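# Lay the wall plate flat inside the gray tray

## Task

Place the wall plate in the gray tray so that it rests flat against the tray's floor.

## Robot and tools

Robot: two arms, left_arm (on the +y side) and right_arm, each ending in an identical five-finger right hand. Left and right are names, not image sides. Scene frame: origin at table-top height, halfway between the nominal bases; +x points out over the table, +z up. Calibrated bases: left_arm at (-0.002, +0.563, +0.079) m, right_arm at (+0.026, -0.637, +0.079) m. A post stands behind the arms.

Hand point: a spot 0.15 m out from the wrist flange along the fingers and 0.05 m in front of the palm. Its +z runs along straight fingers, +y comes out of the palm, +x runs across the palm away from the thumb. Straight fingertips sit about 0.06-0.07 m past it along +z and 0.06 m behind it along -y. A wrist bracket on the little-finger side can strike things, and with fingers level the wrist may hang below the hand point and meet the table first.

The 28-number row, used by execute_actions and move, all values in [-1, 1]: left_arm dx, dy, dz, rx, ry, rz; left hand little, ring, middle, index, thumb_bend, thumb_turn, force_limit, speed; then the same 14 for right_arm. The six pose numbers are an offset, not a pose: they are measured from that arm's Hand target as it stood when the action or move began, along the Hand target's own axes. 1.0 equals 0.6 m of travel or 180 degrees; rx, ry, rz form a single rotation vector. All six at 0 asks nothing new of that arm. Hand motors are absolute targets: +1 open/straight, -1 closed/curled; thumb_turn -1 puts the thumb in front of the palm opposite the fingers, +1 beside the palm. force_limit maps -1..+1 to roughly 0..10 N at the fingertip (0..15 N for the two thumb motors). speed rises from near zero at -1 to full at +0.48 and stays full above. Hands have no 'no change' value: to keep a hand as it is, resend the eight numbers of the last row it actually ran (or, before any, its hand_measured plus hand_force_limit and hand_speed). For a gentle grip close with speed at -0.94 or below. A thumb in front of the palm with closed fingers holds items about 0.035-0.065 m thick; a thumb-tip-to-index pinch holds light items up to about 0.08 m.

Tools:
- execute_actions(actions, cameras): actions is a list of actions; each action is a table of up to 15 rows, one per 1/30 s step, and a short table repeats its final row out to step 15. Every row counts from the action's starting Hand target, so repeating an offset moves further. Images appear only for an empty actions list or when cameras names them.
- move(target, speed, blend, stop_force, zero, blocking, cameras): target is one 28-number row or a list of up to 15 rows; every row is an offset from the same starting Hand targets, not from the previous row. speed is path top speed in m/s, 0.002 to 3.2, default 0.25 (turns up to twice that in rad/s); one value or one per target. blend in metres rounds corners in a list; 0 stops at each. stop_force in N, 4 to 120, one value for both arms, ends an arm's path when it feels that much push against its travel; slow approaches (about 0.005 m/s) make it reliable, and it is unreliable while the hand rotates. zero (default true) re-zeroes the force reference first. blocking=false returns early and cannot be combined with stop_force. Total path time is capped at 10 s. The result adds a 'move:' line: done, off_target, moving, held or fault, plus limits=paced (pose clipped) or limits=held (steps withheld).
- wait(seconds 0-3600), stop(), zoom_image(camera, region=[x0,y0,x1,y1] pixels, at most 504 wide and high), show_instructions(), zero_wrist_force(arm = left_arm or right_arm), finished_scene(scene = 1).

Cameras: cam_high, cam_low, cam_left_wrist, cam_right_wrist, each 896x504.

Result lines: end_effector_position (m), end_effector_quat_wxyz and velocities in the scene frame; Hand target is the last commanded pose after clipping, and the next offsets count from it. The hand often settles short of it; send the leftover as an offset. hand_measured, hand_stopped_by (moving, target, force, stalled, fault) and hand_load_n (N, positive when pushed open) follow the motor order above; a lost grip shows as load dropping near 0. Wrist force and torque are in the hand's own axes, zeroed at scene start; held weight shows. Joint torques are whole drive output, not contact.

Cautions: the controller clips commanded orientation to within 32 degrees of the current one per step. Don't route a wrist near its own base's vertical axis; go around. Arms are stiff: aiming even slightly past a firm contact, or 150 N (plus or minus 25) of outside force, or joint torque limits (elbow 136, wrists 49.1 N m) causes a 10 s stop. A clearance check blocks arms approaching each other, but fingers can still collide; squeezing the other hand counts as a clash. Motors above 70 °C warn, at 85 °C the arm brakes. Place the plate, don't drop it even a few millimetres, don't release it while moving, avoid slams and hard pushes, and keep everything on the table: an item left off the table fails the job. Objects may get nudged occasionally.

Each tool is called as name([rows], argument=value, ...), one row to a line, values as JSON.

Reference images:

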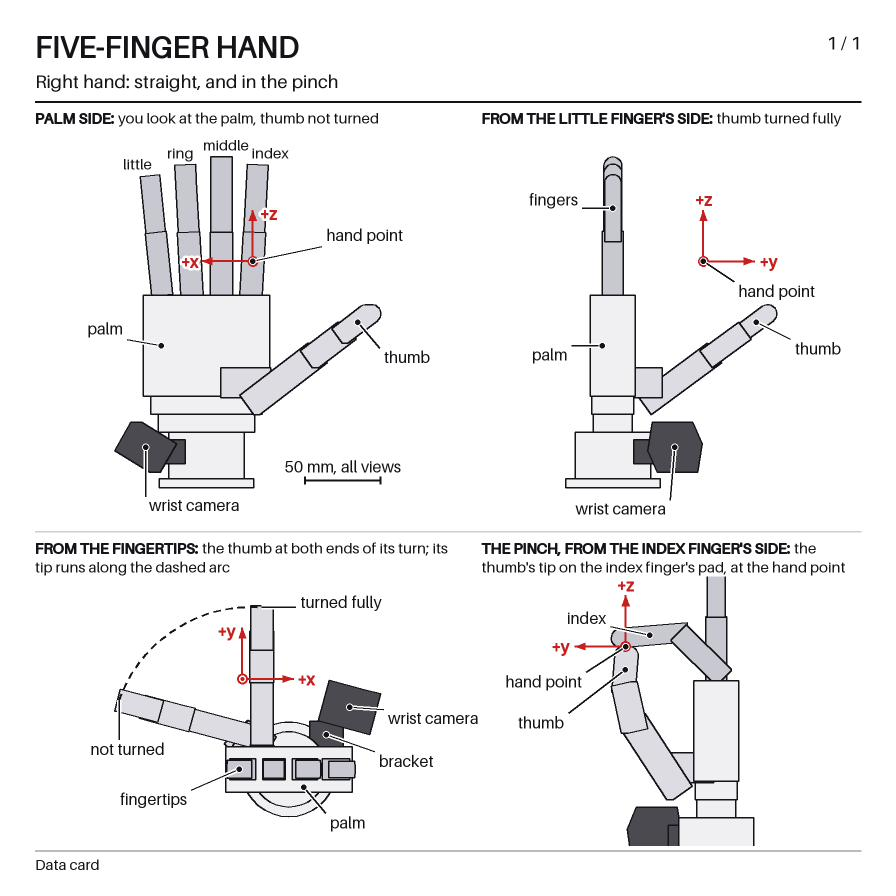

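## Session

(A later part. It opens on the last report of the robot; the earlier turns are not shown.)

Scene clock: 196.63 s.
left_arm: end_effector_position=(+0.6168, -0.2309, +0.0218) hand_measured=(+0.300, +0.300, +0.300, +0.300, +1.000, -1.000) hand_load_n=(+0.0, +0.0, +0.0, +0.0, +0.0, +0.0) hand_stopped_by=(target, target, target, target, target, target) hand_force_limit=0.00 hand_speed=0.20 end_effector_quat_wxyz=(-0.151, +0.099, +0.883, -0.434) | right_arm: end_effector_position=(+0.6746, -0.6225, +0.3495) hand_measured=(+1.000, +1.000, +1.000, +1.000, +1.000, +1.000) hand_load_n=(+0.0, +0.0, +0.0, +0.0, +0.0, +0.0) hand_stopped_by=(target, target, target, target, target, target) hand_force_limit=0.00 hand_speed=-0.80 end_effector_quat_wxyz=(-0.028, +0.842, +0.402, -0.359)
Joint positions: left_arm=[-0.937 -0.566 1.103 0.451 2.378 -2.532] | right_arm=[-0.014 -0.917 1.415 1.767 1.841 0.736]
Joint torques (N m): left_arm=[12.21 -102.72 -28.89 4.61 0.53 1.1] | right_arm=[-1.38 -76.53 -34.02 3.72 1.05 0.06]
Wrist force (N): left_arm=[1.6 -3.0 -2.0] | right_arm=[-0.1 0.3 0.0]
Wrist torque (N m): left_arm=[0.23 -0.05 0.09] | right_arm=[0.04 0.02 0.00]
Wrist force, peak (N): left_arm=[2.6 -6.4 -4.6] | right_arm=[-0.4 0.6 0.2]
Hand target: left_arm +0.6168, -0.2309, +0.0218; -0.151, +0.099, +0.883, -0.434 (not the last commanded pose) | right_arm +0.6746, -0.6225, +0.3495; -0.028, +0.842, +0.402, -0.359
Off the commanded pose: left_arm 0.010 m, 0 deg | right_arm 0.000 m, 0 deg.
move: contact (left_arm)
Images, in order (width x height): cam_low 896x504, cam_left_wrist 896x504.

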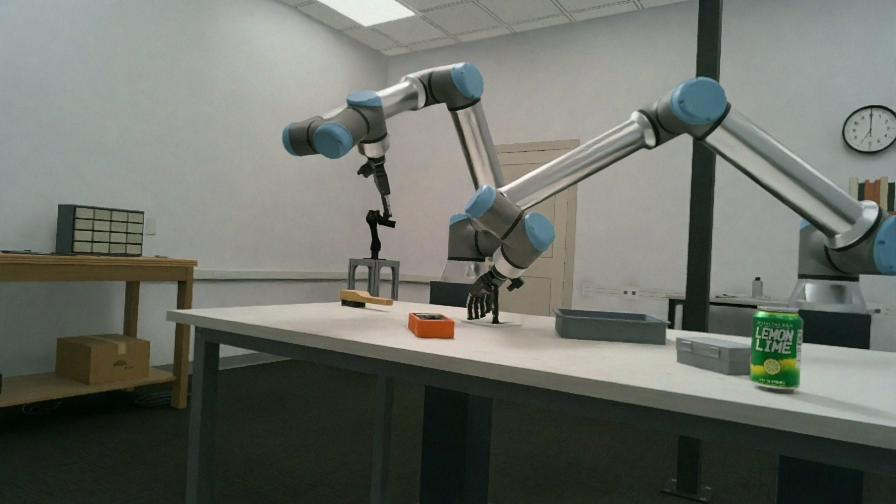

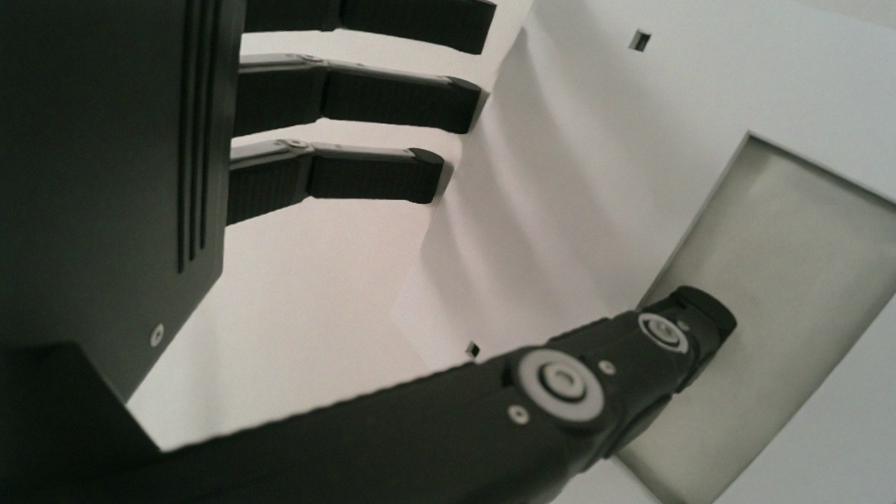

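move([
  [0.0002,-0.0010,-0.0007,0,0,0,0.3,0.3,-0.2,-0.2,1,-1,-0.3,-0.94,0,0,0,0,0,0,1,1,1,1,1,1,0,-0.8],
], cameras=["cam_left_wrist","cam_low"], speed=0.01)

zoom_image(camera="cam_low", region=[455, 290, 525, 340])

zoom_image(camera="cam_left_wrist", region=[350, 0, 850, 500])

Scene clock: 207.30 s.
left_arm: end_effector_position=(+0.6168, -0.2309, +0.0225) hand_measured=(+0.300, +0.300, +0.082, +0.048, +1.000, -1.000) hand_load_n=(+0.0, +0.0, +3.0, +4.0, +0.5, +0.0) hand_stopped_by=(target, target, force, force, target, target) hand_force_limit=-0.30 hand_speed=-0.94 end_effector_quat_wxyz=(-0.151, +0.099, +0.883, -0.434) | right_arm: end_effector_position=(+0.6746, -0.6225, +0.3495) hand_measured=(+1.000, +1.000, +1.000, +1.000, +1.000, +1.000) hand_load_n=(+0.0, +0.0, +0.0, +0.0, +0.0, +0.0) hand_stopped_by=(target, target, target, target, target, target) hand_force_limit=0.00 hand_speed=-0.80 end_effector_quat_wxyz=(-0.028, +0.842, +0.402, -0.359)
Joint positions: left_arm=[-0.937 -0.566 1.103 0.452 2.378 -2.532] | right_arm=[-0.014 -0.917 1.415 1.767 1.841 0.736]
Joint torques (N m): left_arm=[1.32 -89.87 -36.36 0.41 -0.74 0.15] | right_arm=[-1.1 -76.38 -33.75 3.9 1.08 0.24]
Wrist force (N): left_arm=[0.4 -0.5 0.6] | right_arm=[0.0 0.0 0.2]
Wrist torque (N m): left_arm=[-0.04 -0.07 0.11] | right_arm=[-0.03 -0.01 0.00]
Wrist force, peak (N): left_arm=[2.2 -3.8 -2.1] | right_arm=[-0.3 0.2 0.6]
Hand target: left_arm +0.6168, -0.2309, +0.0225; -0.151, +0.099, +0.883, -0.434 | right_arm +0.6746, -0.6225, +0.3495; -0.028, +0.842, +0.402, -0.359
Off the commanded pose: left_arm 0.000 m, 0 deg | right_arm 0.000 m, 0 deg.
move: done
Images, in order (width x height): cam_low 896x504, cam_left_wrist 896x504.

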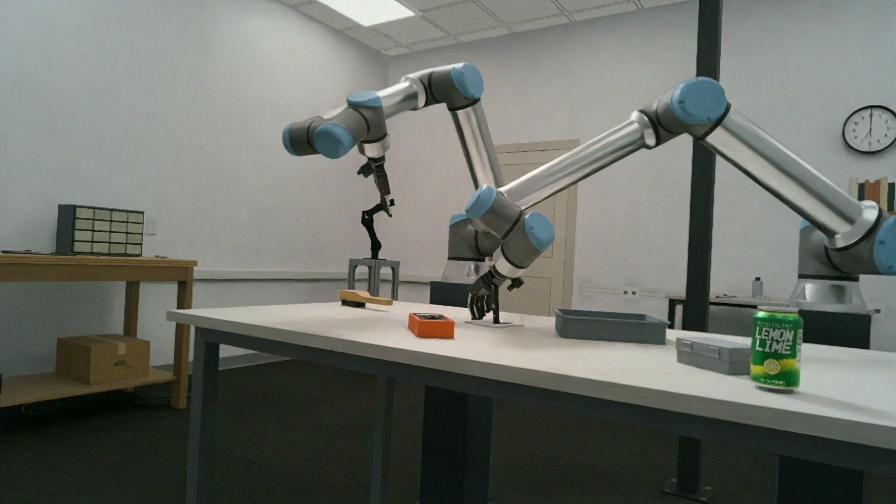

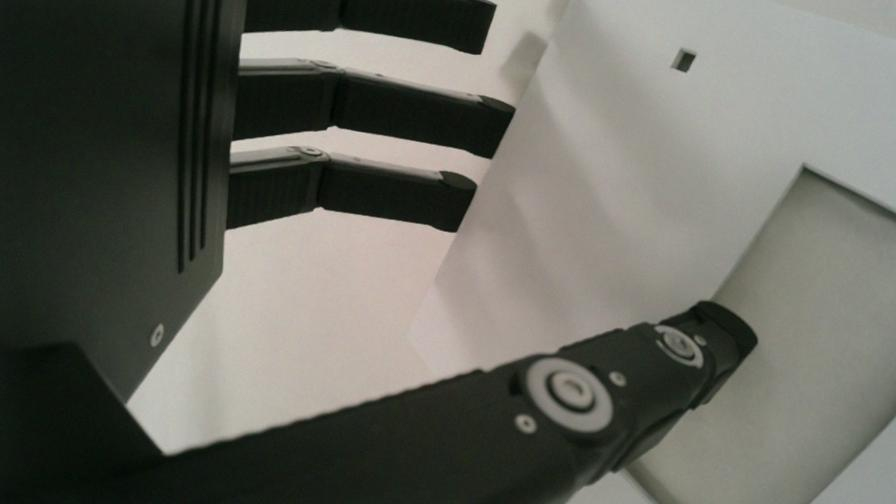

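Scaled by 7.200.

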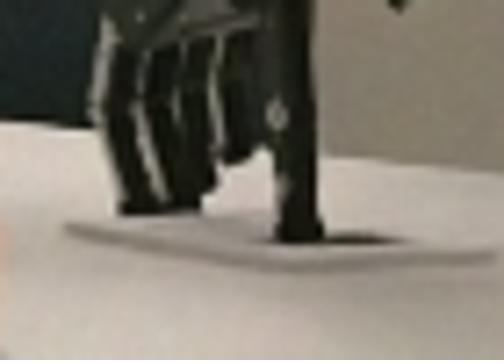

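Scaled by 1.008.

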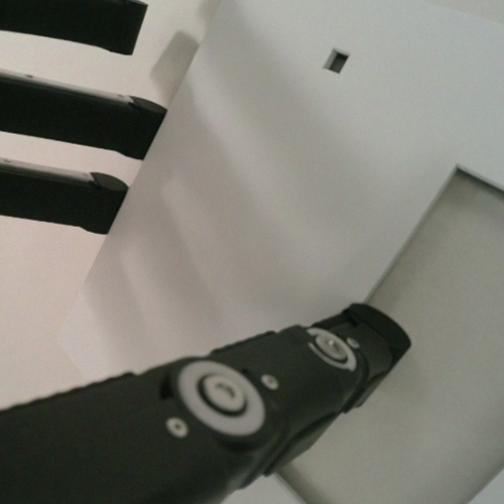

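move(target=[0.0090,-0.0398,-0.0289,0,0,0,0.3,0.3,-0.2,-0.2,1,-1,-0.3,-0.94,0,0,0,0,0,0,1,1,1,1,1,1,0,-0.8], cameras=["cam_left_wrist","cam_low"], speed=0.03)

zoom_image(camera="cam_low", region=[455, 270, 535, 340])

Scene clock: 212.80 s.
left_arm: end_effector_position=(+0.6168, -0.2309, +0.0527) hand_measured=(+0.300, +0.300, +0.082, +0.048, +1.000, -1.000) hand_load_n=(+0.0, +0.0, +3.0, +4.0, +0.5, +0.0) hand_stopped_by=(target, target, force, force, target, target) hand_force_limit=-0.30 hand_speed=-0.94 end_effector_quat_wxyz=(-0.151, +0.099, +0.883, -0.434) | right_arm: end_effector_position=(+0.6746, -0.6225, +0.3495) hand_measured=(+1.000, +1.000, +1.000, +1.000, +1.000, +1.000) hand_load_n=(+0.0, +0.0, +0.0, +0.0, +0.0, +0.0) hand_stopped_by=(target, target, target, target, target, target) hand_force_limit=0.00 hand_speed=-0.80 end_effector_quat_wxyz=(-0.028, +0.842, +0.402, -0.359)
Joint positions: left_arm=[-0.937 -0.594 1.098 0.484 2.378 -2.532] | right_arm=[-0.014 -0.917 1.415 1.767 1.841 0.736]
Joint torques (N m): left_arm=[-9.88 -88.87 -34.08 0.5 -0.81 0.13] | right_arm=[-0.24 -77.12 -33.71 3.65 1.12 0.42]
Wrist force (N): left_arm=[1.2 -0.1 1.1] | right_arm=[-0.2 0.1 0.1]
Wrist torque (N m): left_arm=[-0.01 -0.20 0.15] | right_arm=[0.00 0.03 -0.01]
Wrist force, peak (N): left_arm=[1.0 -0.2 1.6] | right_arm=[-0.3 0.5 0.5]
Hand target: left_arm +0.6168, -0.2309, +0.0525; -0.151, +0.099, +0.883, -0.434 | right_arm +0.6746, -0.6225, +0.3495; -0.028, +0.842, +0.402, -0.359
Off the commanded pose: left_arm 0.000 m, 0 deg | right_arm 0.000 m, 0 deg.
move: done
Images, in order (width x height): cam_low 896x504, cam_left_wrist 896x504.

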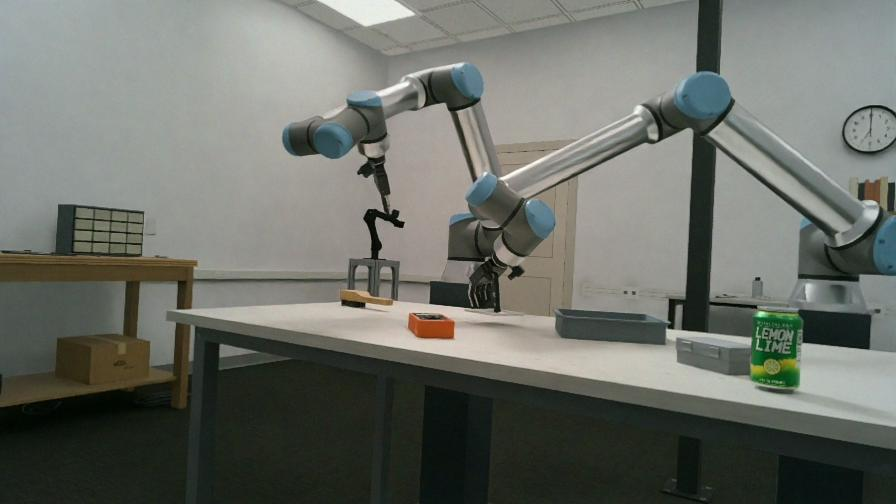

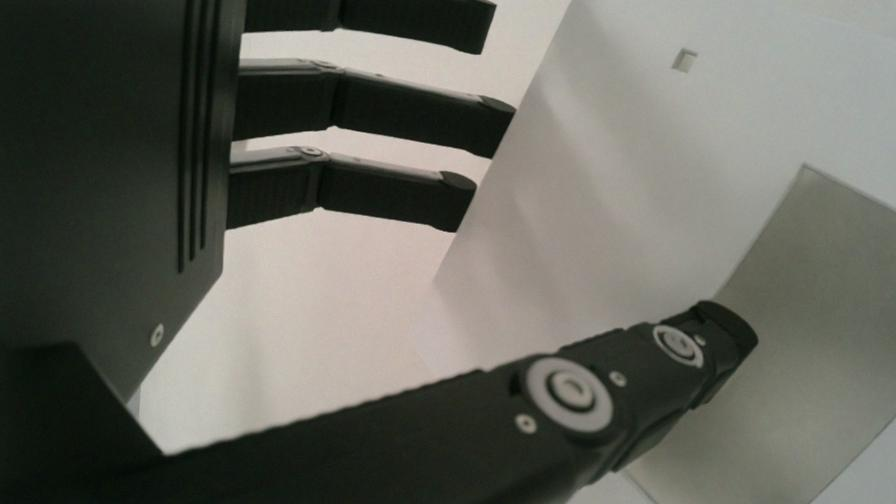

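Scaled by 6.300.

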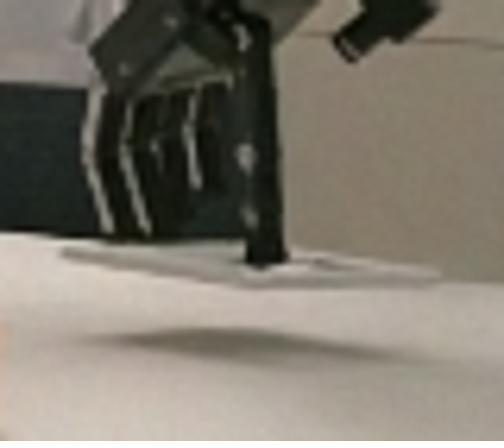

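execute_actions(actions=[])

zoom_image(camera="cam_high", region=[420, 80, 580, 220])

Scene clock: 218.57 s.
left_arm: end_effector_position=(+0.6168, -0.2309, +0.0525) hand_measured=(+0.300, +0.300, +0.082, +0.048, +1.000, -1.000) hand_load_n=(+0.0, +0.0, +3.0, +4.0, +0.5, +0.0) hand_stopped_by=(target, target, force, force, target, target) hand_force_limit=-0.30 hand_speed=-0.94 end_effector_quat_wxyz=(-0.151, +0.099, +0.883, -0.434) | right_arm: end_effector_position=(+0.6746, -0.6225, +0.3495) hand_measured=(+1.000, +1.000, +1.000, +1.000, +1.000, +1.000) hand_load_n=(+0.0, +0.0, +0.0, +0.0, +0.0, +0.0) hand_stopped_by=(target, target, target, target, target, target) hand_force_limit=0.00 hand_speed=-0.80 end_effector_quat_wxyz=(-0.028, +0.842, +0.402, -0.359)
Joint positions: left_arm=[-0.937 -0.594 1.098 0.484 2.378 -2.532] | right_arm=[-0.014 -0.917 1.415 1.767 1.841 0.736]
Joint velocities: within noise
Joint torques (N m): left_arm=[-10.39 -88.9 -25.04 0.06 0.04 1.14] | right_arm=[-1.82 -77.96 -34.17 3.67 1.12 0.39]
Motor temperatures (°C): left_arm=[35 32 36 42 41 41] | right_arm=[29 36 38 44 35 40]
Wrist force (N): left_arm=[0.4 0.0 1.3] | right_arm=[-0.1 0.1 0.1]
Wrist torque (N m): left_arm=[0.00 -0.08 0.11] | right_arm=[0.01 0.01 0.00]
Wrist force, peak (N): left_arm=[1.1 0.3 1.9] | right_arm=[0.0 0.3 0.6]
Hand target: left_arm +0.6168, -0.2309, +0.0525; -0.151, +0.099, +0.883, -0.434 | right_arm +0.6746, -0.6225, +0.3495; -0.028, +0.842, +0.402, -0.359
Off the commanded pose: left_arm 0.000 m, 0 deg | right_arm 0.000 m, 0 deg.

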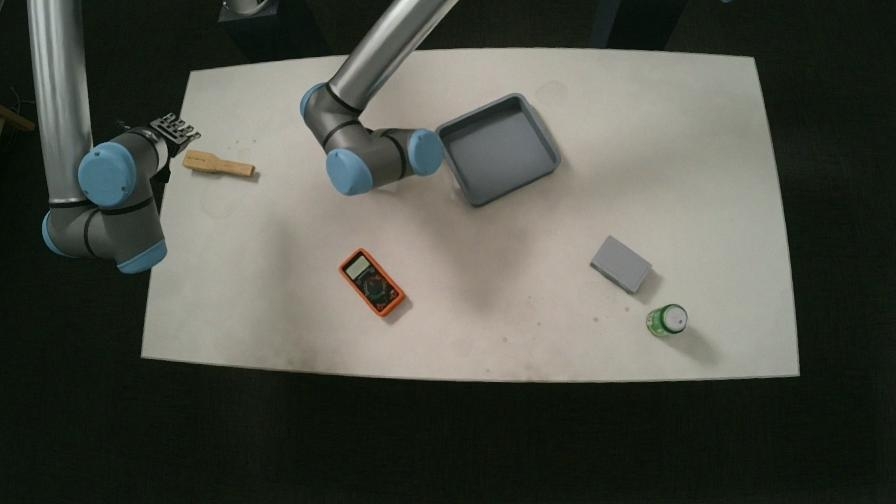

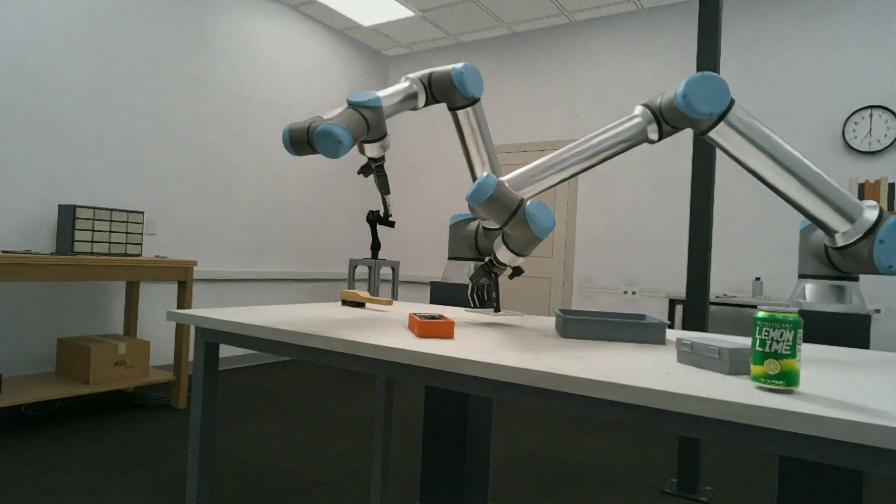

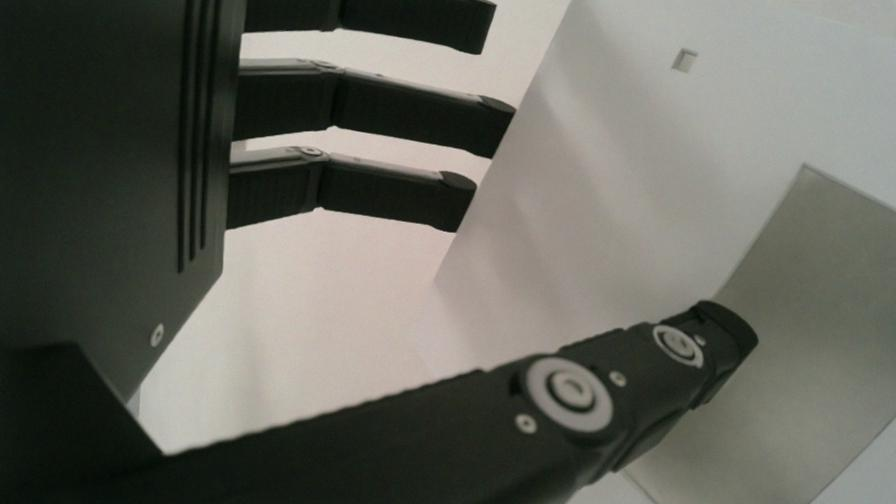

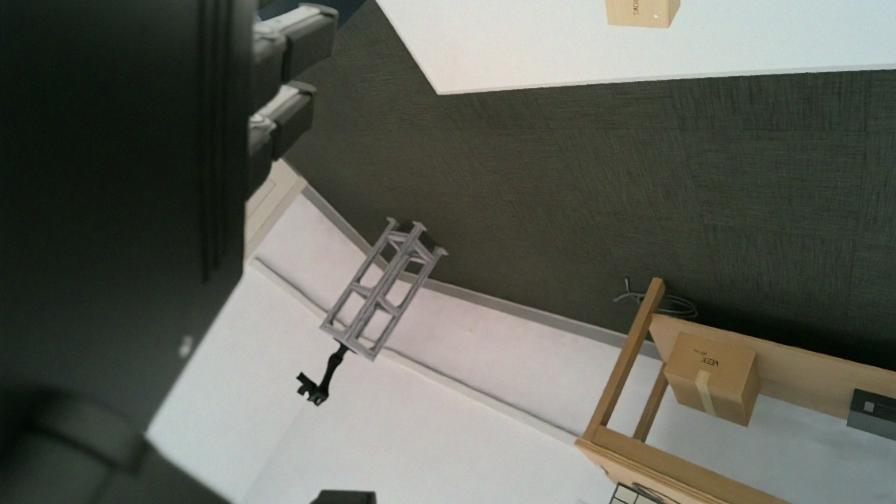

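Scaled by 3.150.

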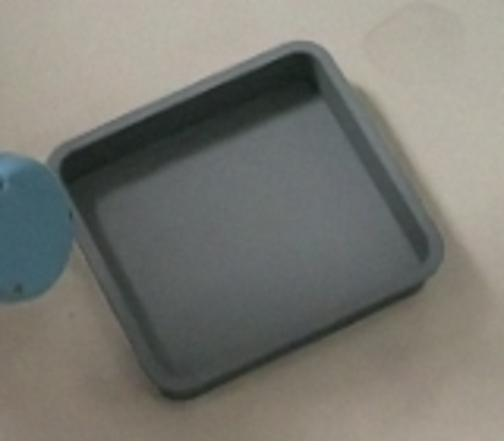

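move([
  [0.0301,-0.1326,-0.0964,0,0,0,0.3,0.3,-0.2,-0.2,1,-1,-0.3,-0.94,0,0,0,0,0,0,1,1,1,1,1,1,0,-0.8],
  [0.1965,0.2020,-0.4977,0.0451,-0.1989,-0.1446,0.3,0.3,-0.2,-0.2,1,-1,-0.3,-0.94,0,0,0,0,0,0,1,1,1,1,1,1,0,-0.8],
], cameras=["all"], speed=0.15, blend=0.05)

zoom_image(camera="cam_low", region=[500, 200, 700, 360])

Scene clock: 235.40 s.
left_arm: end_effector_position=(+0.6172, +0.0982, +0.1499) hand_measured=(+0.300, +0.300, +0.082, +0.048, +1.000, -1.000) hand_load_n=(+0.0, +0.0, +3.0, +4.0, +0.5, +0.0) hand_stopped_by=(target, target, force, force, target, target) hand_force_limit=-0.30 hand_speed=-0.94 end_effector_quat_wxyz=(+0.027, -0.246, +0.853, -0.459) | right_arm: end_effector_position=(+0.6746, -0.6225, +0.3495) hand_measured=(+1.000, +1.000, +1.000, +1.000, +1.000, +1.000) hand_load_n=(+0.0, +0.0, +0.0, +0.0, +0.0, +0.0) hand_stopped_by=(target, target, target, target, target, target) hand_force_limit=0.00 hand_speed=-0.80 end_effector_quat_wxyz=(-0.028, +0.842, +0.402, -0.359)
Joint positions: left_arm=[-0.795 -1.173 1.884 -0.046 1.928 -3.097] | right_arm=[-0.014 -0.917 1.415 1.767 1.841 0.736]
Joint torques (N m): left_arm=[-16.68 -61.58 -29.08 2.86 2.55 1.08] | right_arm=[-0.67 -77.49 -33.33 3.57 0.86 0.73]
Wrist force (N): left_arm=[0.4 -0.6 1.7] | right_arm=[-0.3 0.3 0.2]
Wrist torque (N m): left_arm=[-0.09 -0.09 -0.23] | right_arm=[0.02 0.04 -0.01]
Wrist force, peak (N): left_arm=[0.7 1.9 2.7] | right_arm=[-0.1 0.0 0.7]
Hand target: left_arm +0.6171, +0.0982, +0.1499; +0.027, -0.246, +0.853, -0.459 | right_arm +0.6746, -0.6225, +0.3495; -0.028, +0.842, +0.402, -0.359
Off the commanded pose: left_arm 0.000 m, 0 deg | right_arm 0.000 m, 0 deg.
move: done

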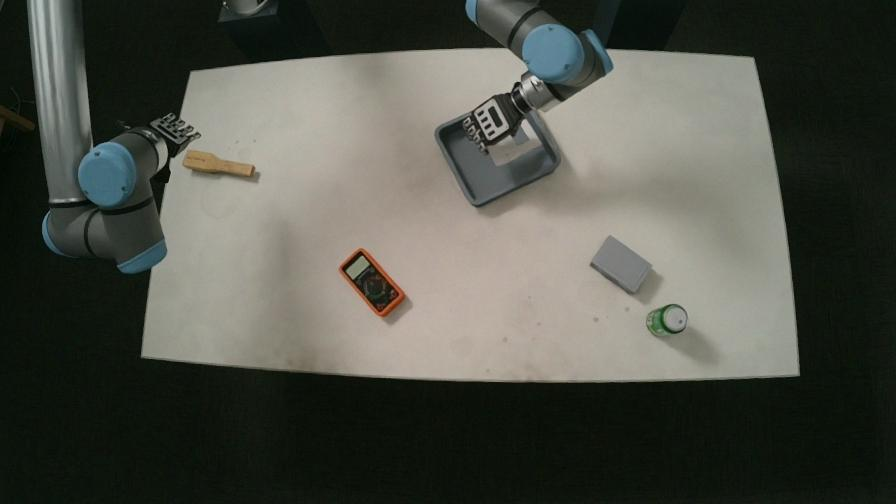

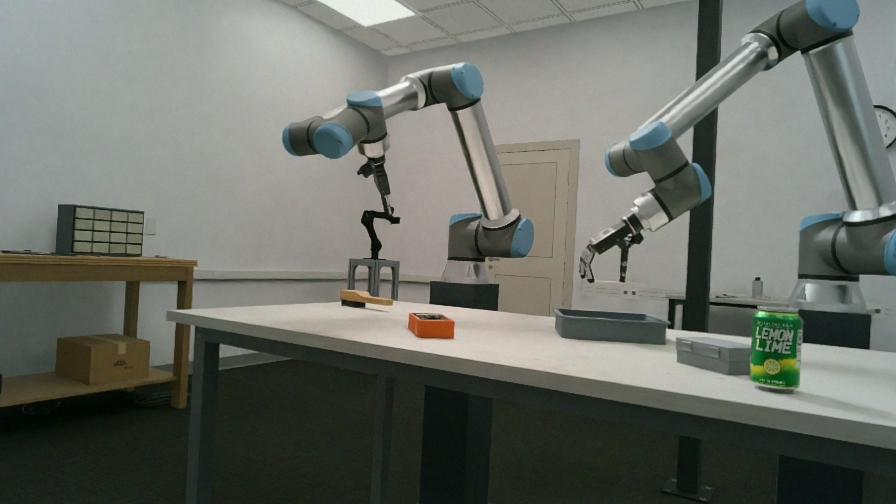

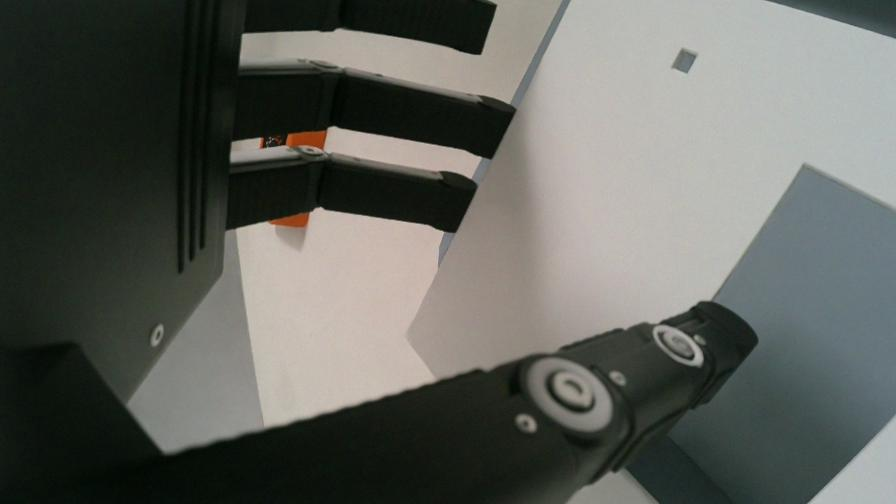

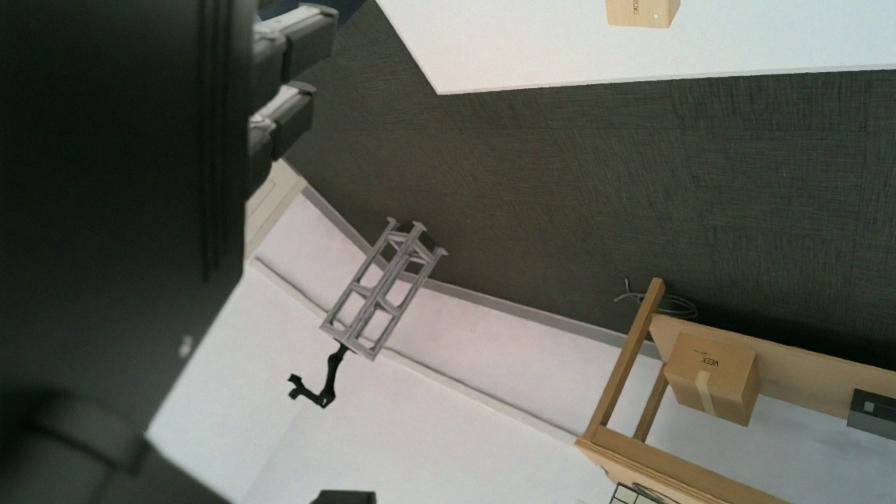

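Scaled by 2.520.

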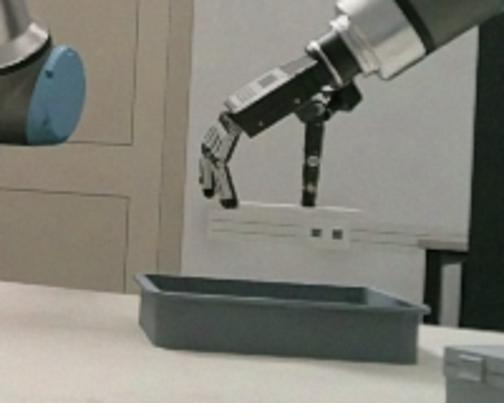

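zoom_image(camera="cam_high", region=[425, 80, 575, 220])

Scaled by 3.360.

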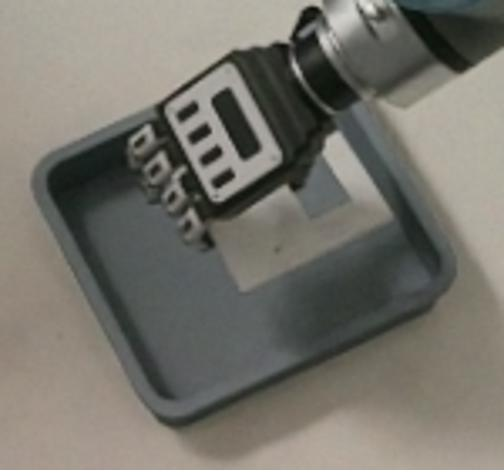

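move(target=[-0.0325,0.0568,0.0702,0,0,0,0.3,0.3,-0.2,-0.2,1,-1,-0.3,-0.94,0,0,0,0,0,0,1,1,1,1,1,1,0,-0.8], cameras=["all"], speed=0.1)

zoom_image(camera="cam_high", region=[425, 80, 575, 220])

zoom_image(camera="cam_low", region=[520, 220, 700, 360])

Scene clock: 246.37 s.
left_arm: end_effector_position=(+0.6323, +0.0900, +0.0951) hand_measured=(+0.300, +0.300, +0.082, +0.048, +1.000, -1.000) hand_load_n=(+0.0, +0.0, +3.0, +3.5, +0.5, +0.0) hand_stopped_by=(target, target, force, force, target, target) hand_force_limit=-0.30 hand_speed=-0.94 end_effector_quat_wxyz=(+0.027, -0.246, +0.853, -0.459) | right_arm: end_effector_position=(+0.6746, -0.6225, +0.3495) hand_measured=(+1.000, +1.000, +1.000, +1.000, +1.000, +1.000) hand_load_n=(+0.0, +0.0, +0.0, +0.0, +0.0, -0.5) hand_stopped_by=(target, target, target, target, target, target) hand_force_limit=0.00 hand_speed=-0.80 end_effector_quat_wxyz=(-0.028, +0.842, +0.402, -0.359)
Joint positions: left_arm=[-0.787 -1.086 1.874 -0.121 1.934 -3.092] | right_arm=[-0.014 -0.917 1.415 1.767 1.841 0.736]
Joint torques (N m): left_arm=[-4.08 -71.41 -20.49 3.16 1.25 -0.13] | right_arm=[-1.28 -77.66 -34.25 3.29 1.17 0.63]
Wrist force (N): left_arm=[1.0 -0.6 1.0] | right_arm=[-0.1 0.2 0.1]
Wrist torque (N m): left_arm=[-0.03 -0.13 -0.19] | right_arm=[0.01 0.02 0.00]
Wrist force, peak (N): left_arm=[0.9 0.5 2.5] | right_arm=[-0.1 0.4 0.5]
Hand target: left_arm +0.6321, +0.0900, +0.0949; +0.027, -0.246, +0.853, -0.459 | right_arm +0.6746, -0.6225, +0.3495; -0.028, +0.842, +0.402, -0.359
Off the commanded pose: left_arm 0.000 m, 0 deg | right_arm 0.000 m, 0 deg.
move: done

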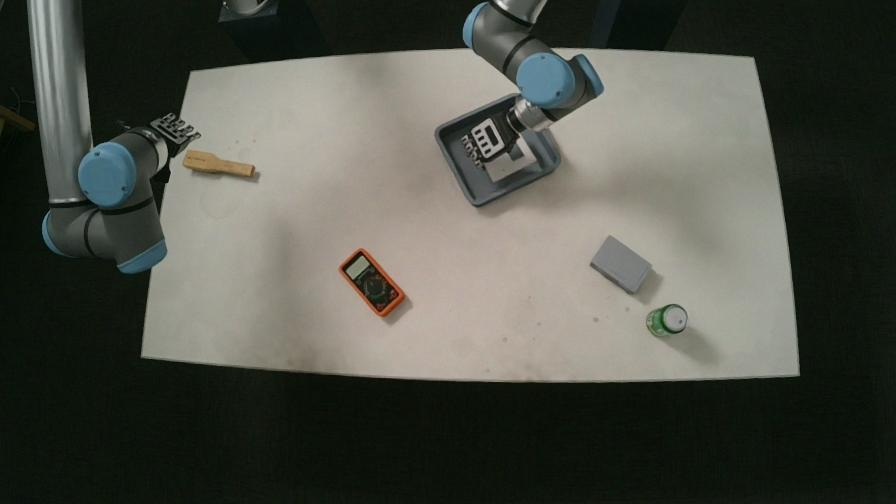

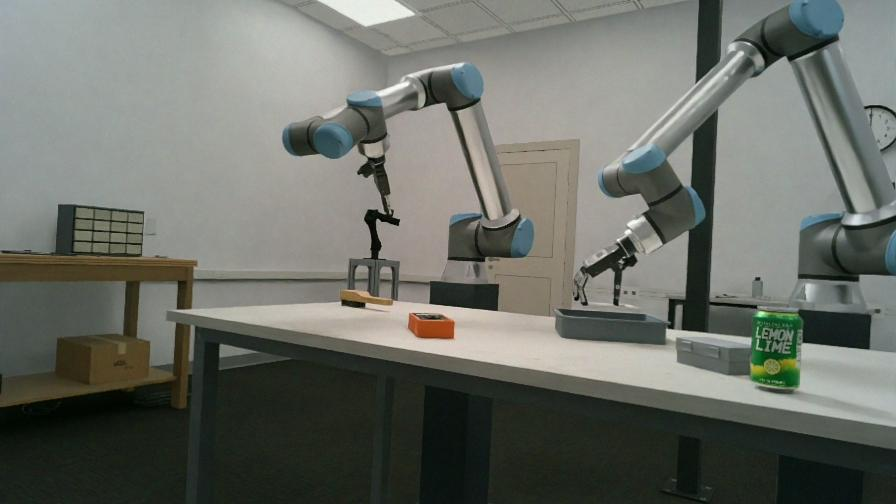

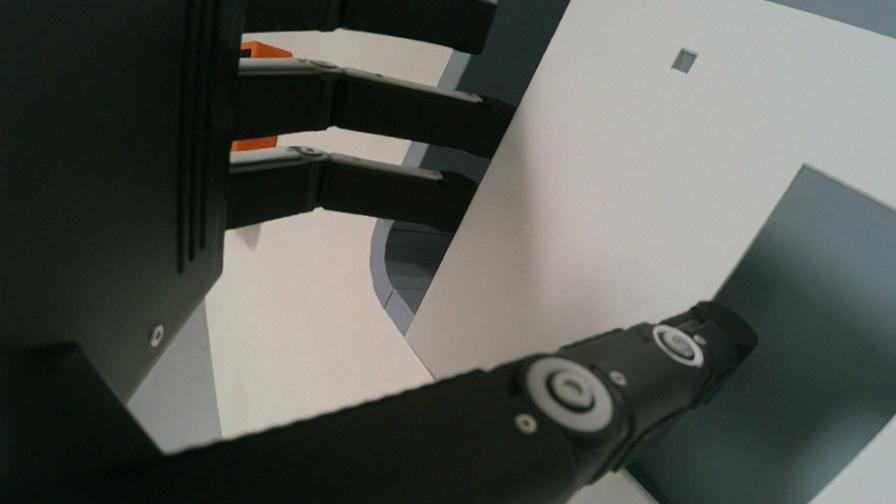

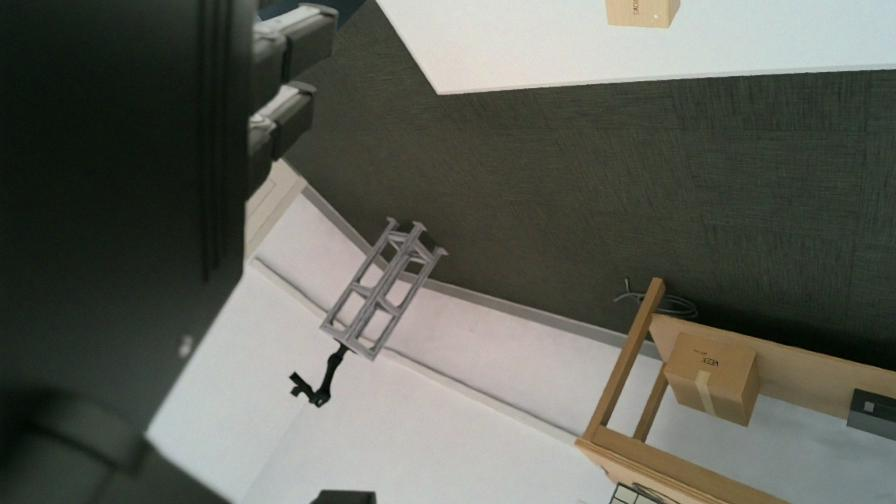

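Scaled by 3.360.

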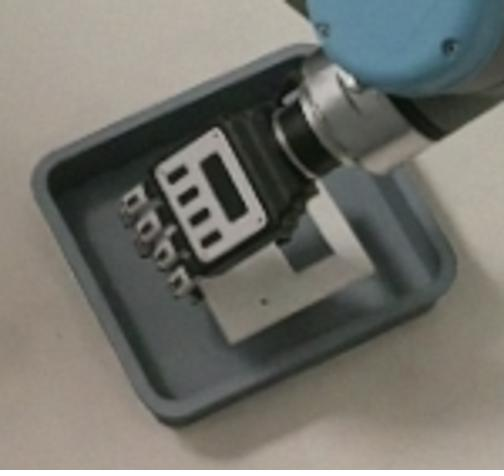

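Scaled by 2.800.

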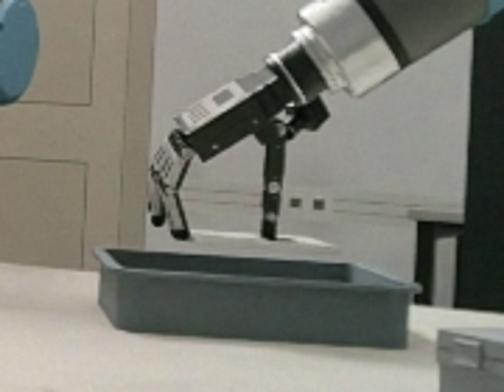

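move(target=[0.0330,0.0050,0.0033,0,0,0,0.3,0.3,-0.2,-0.2,1,-1,-0.3,-0.94,0,0,0,0,0,0,1,1,1,1,1,1,0,-0.8], cameras=["cam_high","cam_left_wrist","cam_low"], speed=0.1)

zoom_image(camera="cam_high", region=[425, 80, 575, 220])

Scene clock: 280.60 s.
left_arm: end_effector_position=(+0.6141, +0.0810, +0.0950) hand_measured=(+0.300, +0.300, +0.082, +0.048, +1.000, -1.000) hand_load_n=(+0.0, +0.0, +3.0, +3.5, +0.5, +0.0) hand_stopped_by=(target, target, force, force, target, target) hand_force_limit=-0.30 hand_speed=-0.94 end_effector_quat_wxyz=(+0.027, -0.246, +0.853, -0.459) | right_arm: end_effector_position=(+0.6746, -0.6225, +0.3495) hand_measured=(+1.000, +1.000, +1.000, +1.000, +1.000, +1.000) hand_load_n=(+0.0, +0.0, +0.0, +0.0, +0.0, +0.0) hand_stopped_by=(target, target, target, target, target, target) hand_force_limit=0.00 hand_speed=-0.80 end_effector_quat_wxyz=(-0.028, +0.842, +0.402, -0.359)
Joint positions: left_arm=[-0.818 -1.102 1.899 -0.138 1.909 -3.113] | right_arm=[-0.014 -0.917 1.415 1.767 1.841 0.736]
Joint torques (N m): left_arm=[10.47 -54.3 -33.08 2.86 3.22 1.8] | right_arm=[-1.97 -78.46 -33.67 3.41 0.95 0.92]
Wrist force (N): left_arm=[0.3 -0.3 1.4] | right_arm=[-0.1 0.0 0.1]
Wrist torque (N m): left_arm=[-0.02 -0.05 -0.09] | right_arm=[-0.02 0.02 -0.01]
Wrist force, peak (N): left_arm=[2.2 -0.5 1.8] | right_arm=[-0.1 0.5 0.4]
Hand target: left_arm +0.6141, +0.0811, +0.0950; +0.027, -0.246, +0.853, -0.459 | right_arm +0.6746, -0.6225, +0.3495; -0.028, +0.842, +0.402, -0.359
Off the commanded pose: left_arm 0.000 m, 0 deg | right_arm 0.000 m, 0 deg.
move: done
Images, in order (width x height): cam_high 896x504, cam_low 896x504, cam_left_wrist 896x504.

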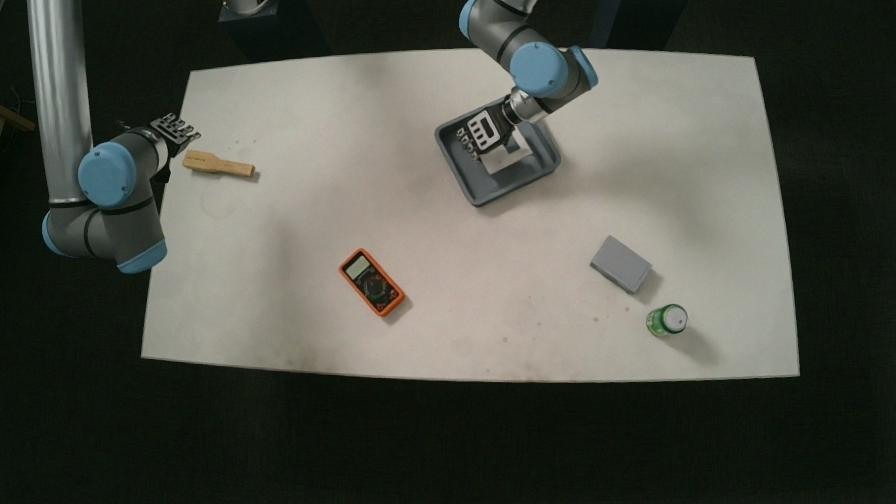

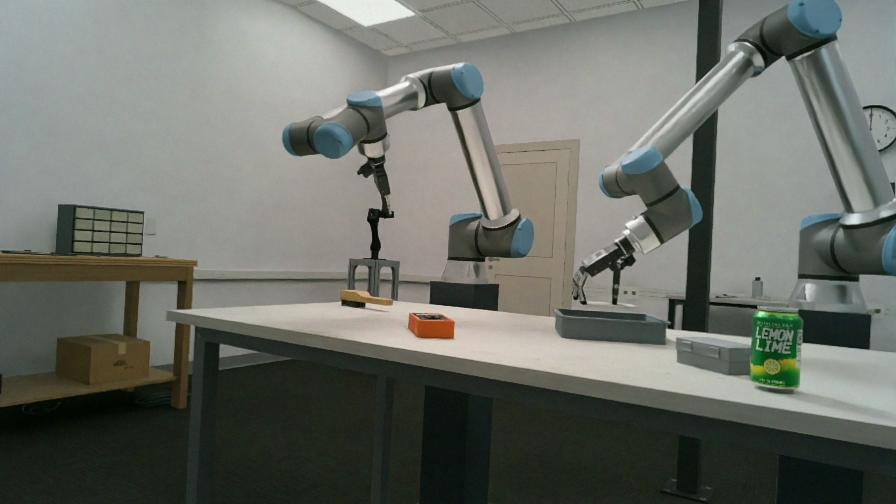

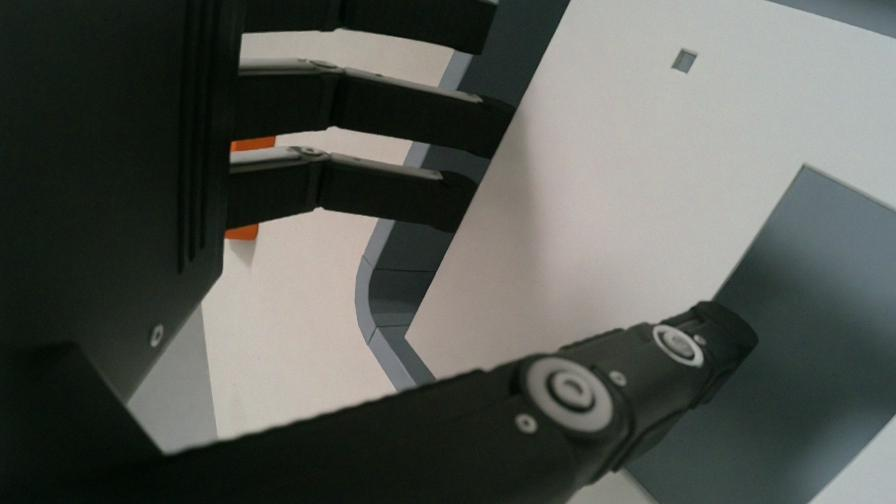

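Scaled by 3.360.

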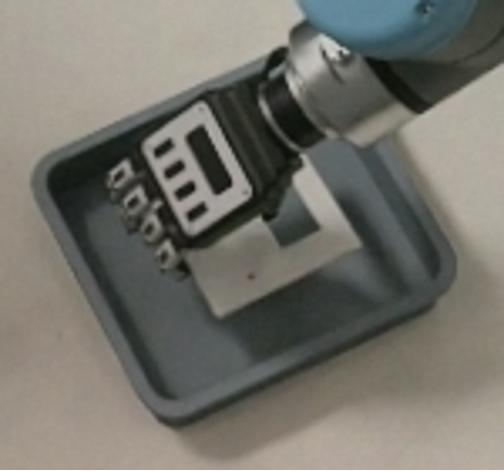

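move(target=[-0.0142,0.0626,0.0455,0,0,0,0.3,0.3,-0.2,-0.2,1,-1,-0.3,-0.94,0,0,0,0,0,0,1,1,1,1,1,1,0,-0.8], cameras=["cam_high","cam_left_wrist","cam_low"], speed=0.06)

zoom_image(camera="cam_high", region=[425, 80, 575, 220])

Scene clock: 287.93 s.
left_arm: end_effector_position=(+0.6141, +0.0811, +0.0476) hand_measured=(+0.300, +0.300, +0.082, +0.048, +1.000, -1.000) hand_load_n=(+0.0, +0.0, +2.5, +3.5, +0.5, +0.0) hand_stopped_by=(target, target, force, force, target, target) hand_force_limit=-0.30 hand_speed=-0.94 end_effector_quat_wxyz=(+0.027, -0.246, +0.853, -0.459) end_effector_velocity=(+0.000, +0.000, +0.003) end_effector_angular_velocity=(+0.000, +0.001, +0.001) | right_arm: end_effector_position=(+0.6746, -0.6225, +0.3495) hand_measured=(+1.000, +1.000, +1.000, +1.000, +1.000, +1.000) hand_load_n=(+0.0, +0.0, +0.0, +0.0, +0.0, +0.0) hand_stopped_by=(target, target, target, target, target, target) hand_force_limit=0.00 hand_speed=-0.80 end_effector_quat_wxyz=(-0.028, +0.842, +0.402, -0.359)
Joint positions: left_arm=[-0.818 -1.041 1.916 -0.215 1.91 -3.113] | right_arm=[-0.014 -0.917 1.415 1.767 1.841 0.736]
Joint velocities: left_arm=[0 -0.005 -0.001 0.006 0 -0.001] | right_arm=[within noise]
Joint torques (N m): left_arm=[5.96 -67.8 -30.92 3.37 2.32 0.65] | right_arm=[-1.47 -78.03 -34.23 3.22 0.83 0.9]
Wrist force (N): left_arm=[0.8 -0.7 1.1] | right_arm=[-0.2 0.0 0.3]
Wrist torque (N m): left_arm=[-0.05 -0.12 -0.08] | right_arm=[-0.03 0.02 -0.01]
Wrist force, peak (N): left_arm=[1.2 -1.4 1.5] | right_arm=[0.2 0.1 0.6]
Hand target: left_arm +0.6141, +0.0811, +0.0478; +0.027, -0.246, +0.853, -0.459 | right_arm +0.6746, -0.6225, +0.3495; -0.028, +0.842, +0.402, -0.359
Off the commanded pose: left_arm 0.000 m, 0 deg | right_arm 0.000 m, 0 deg.
move: done
Images, in order (width x height): cam_high 896x504, cam_low 896x504, cam_left_wrist 896x504.

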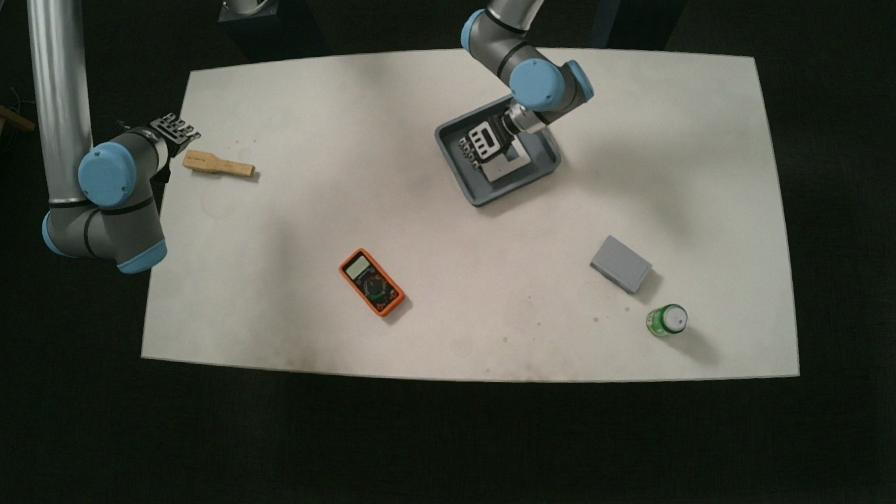

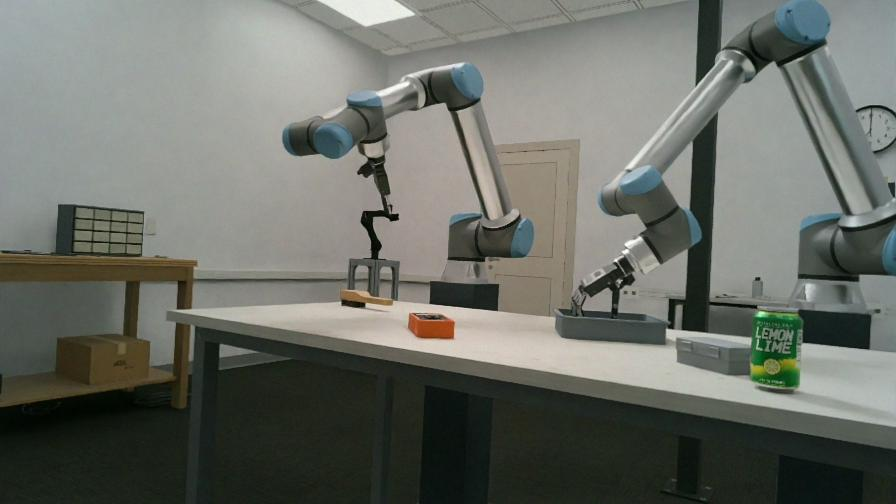

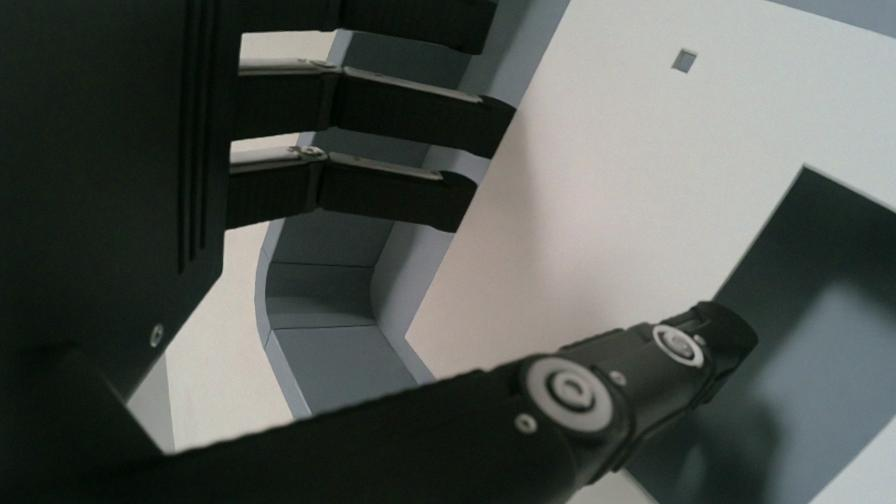

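Scaled by 3.360.

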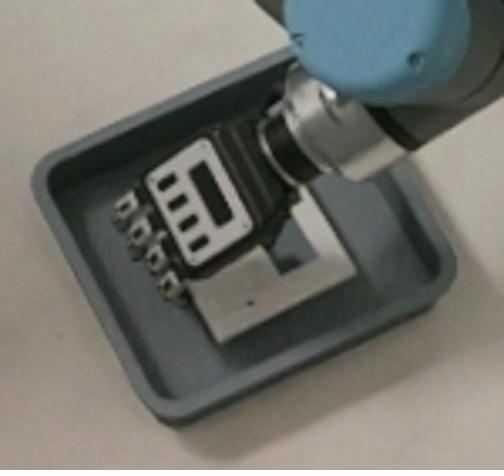

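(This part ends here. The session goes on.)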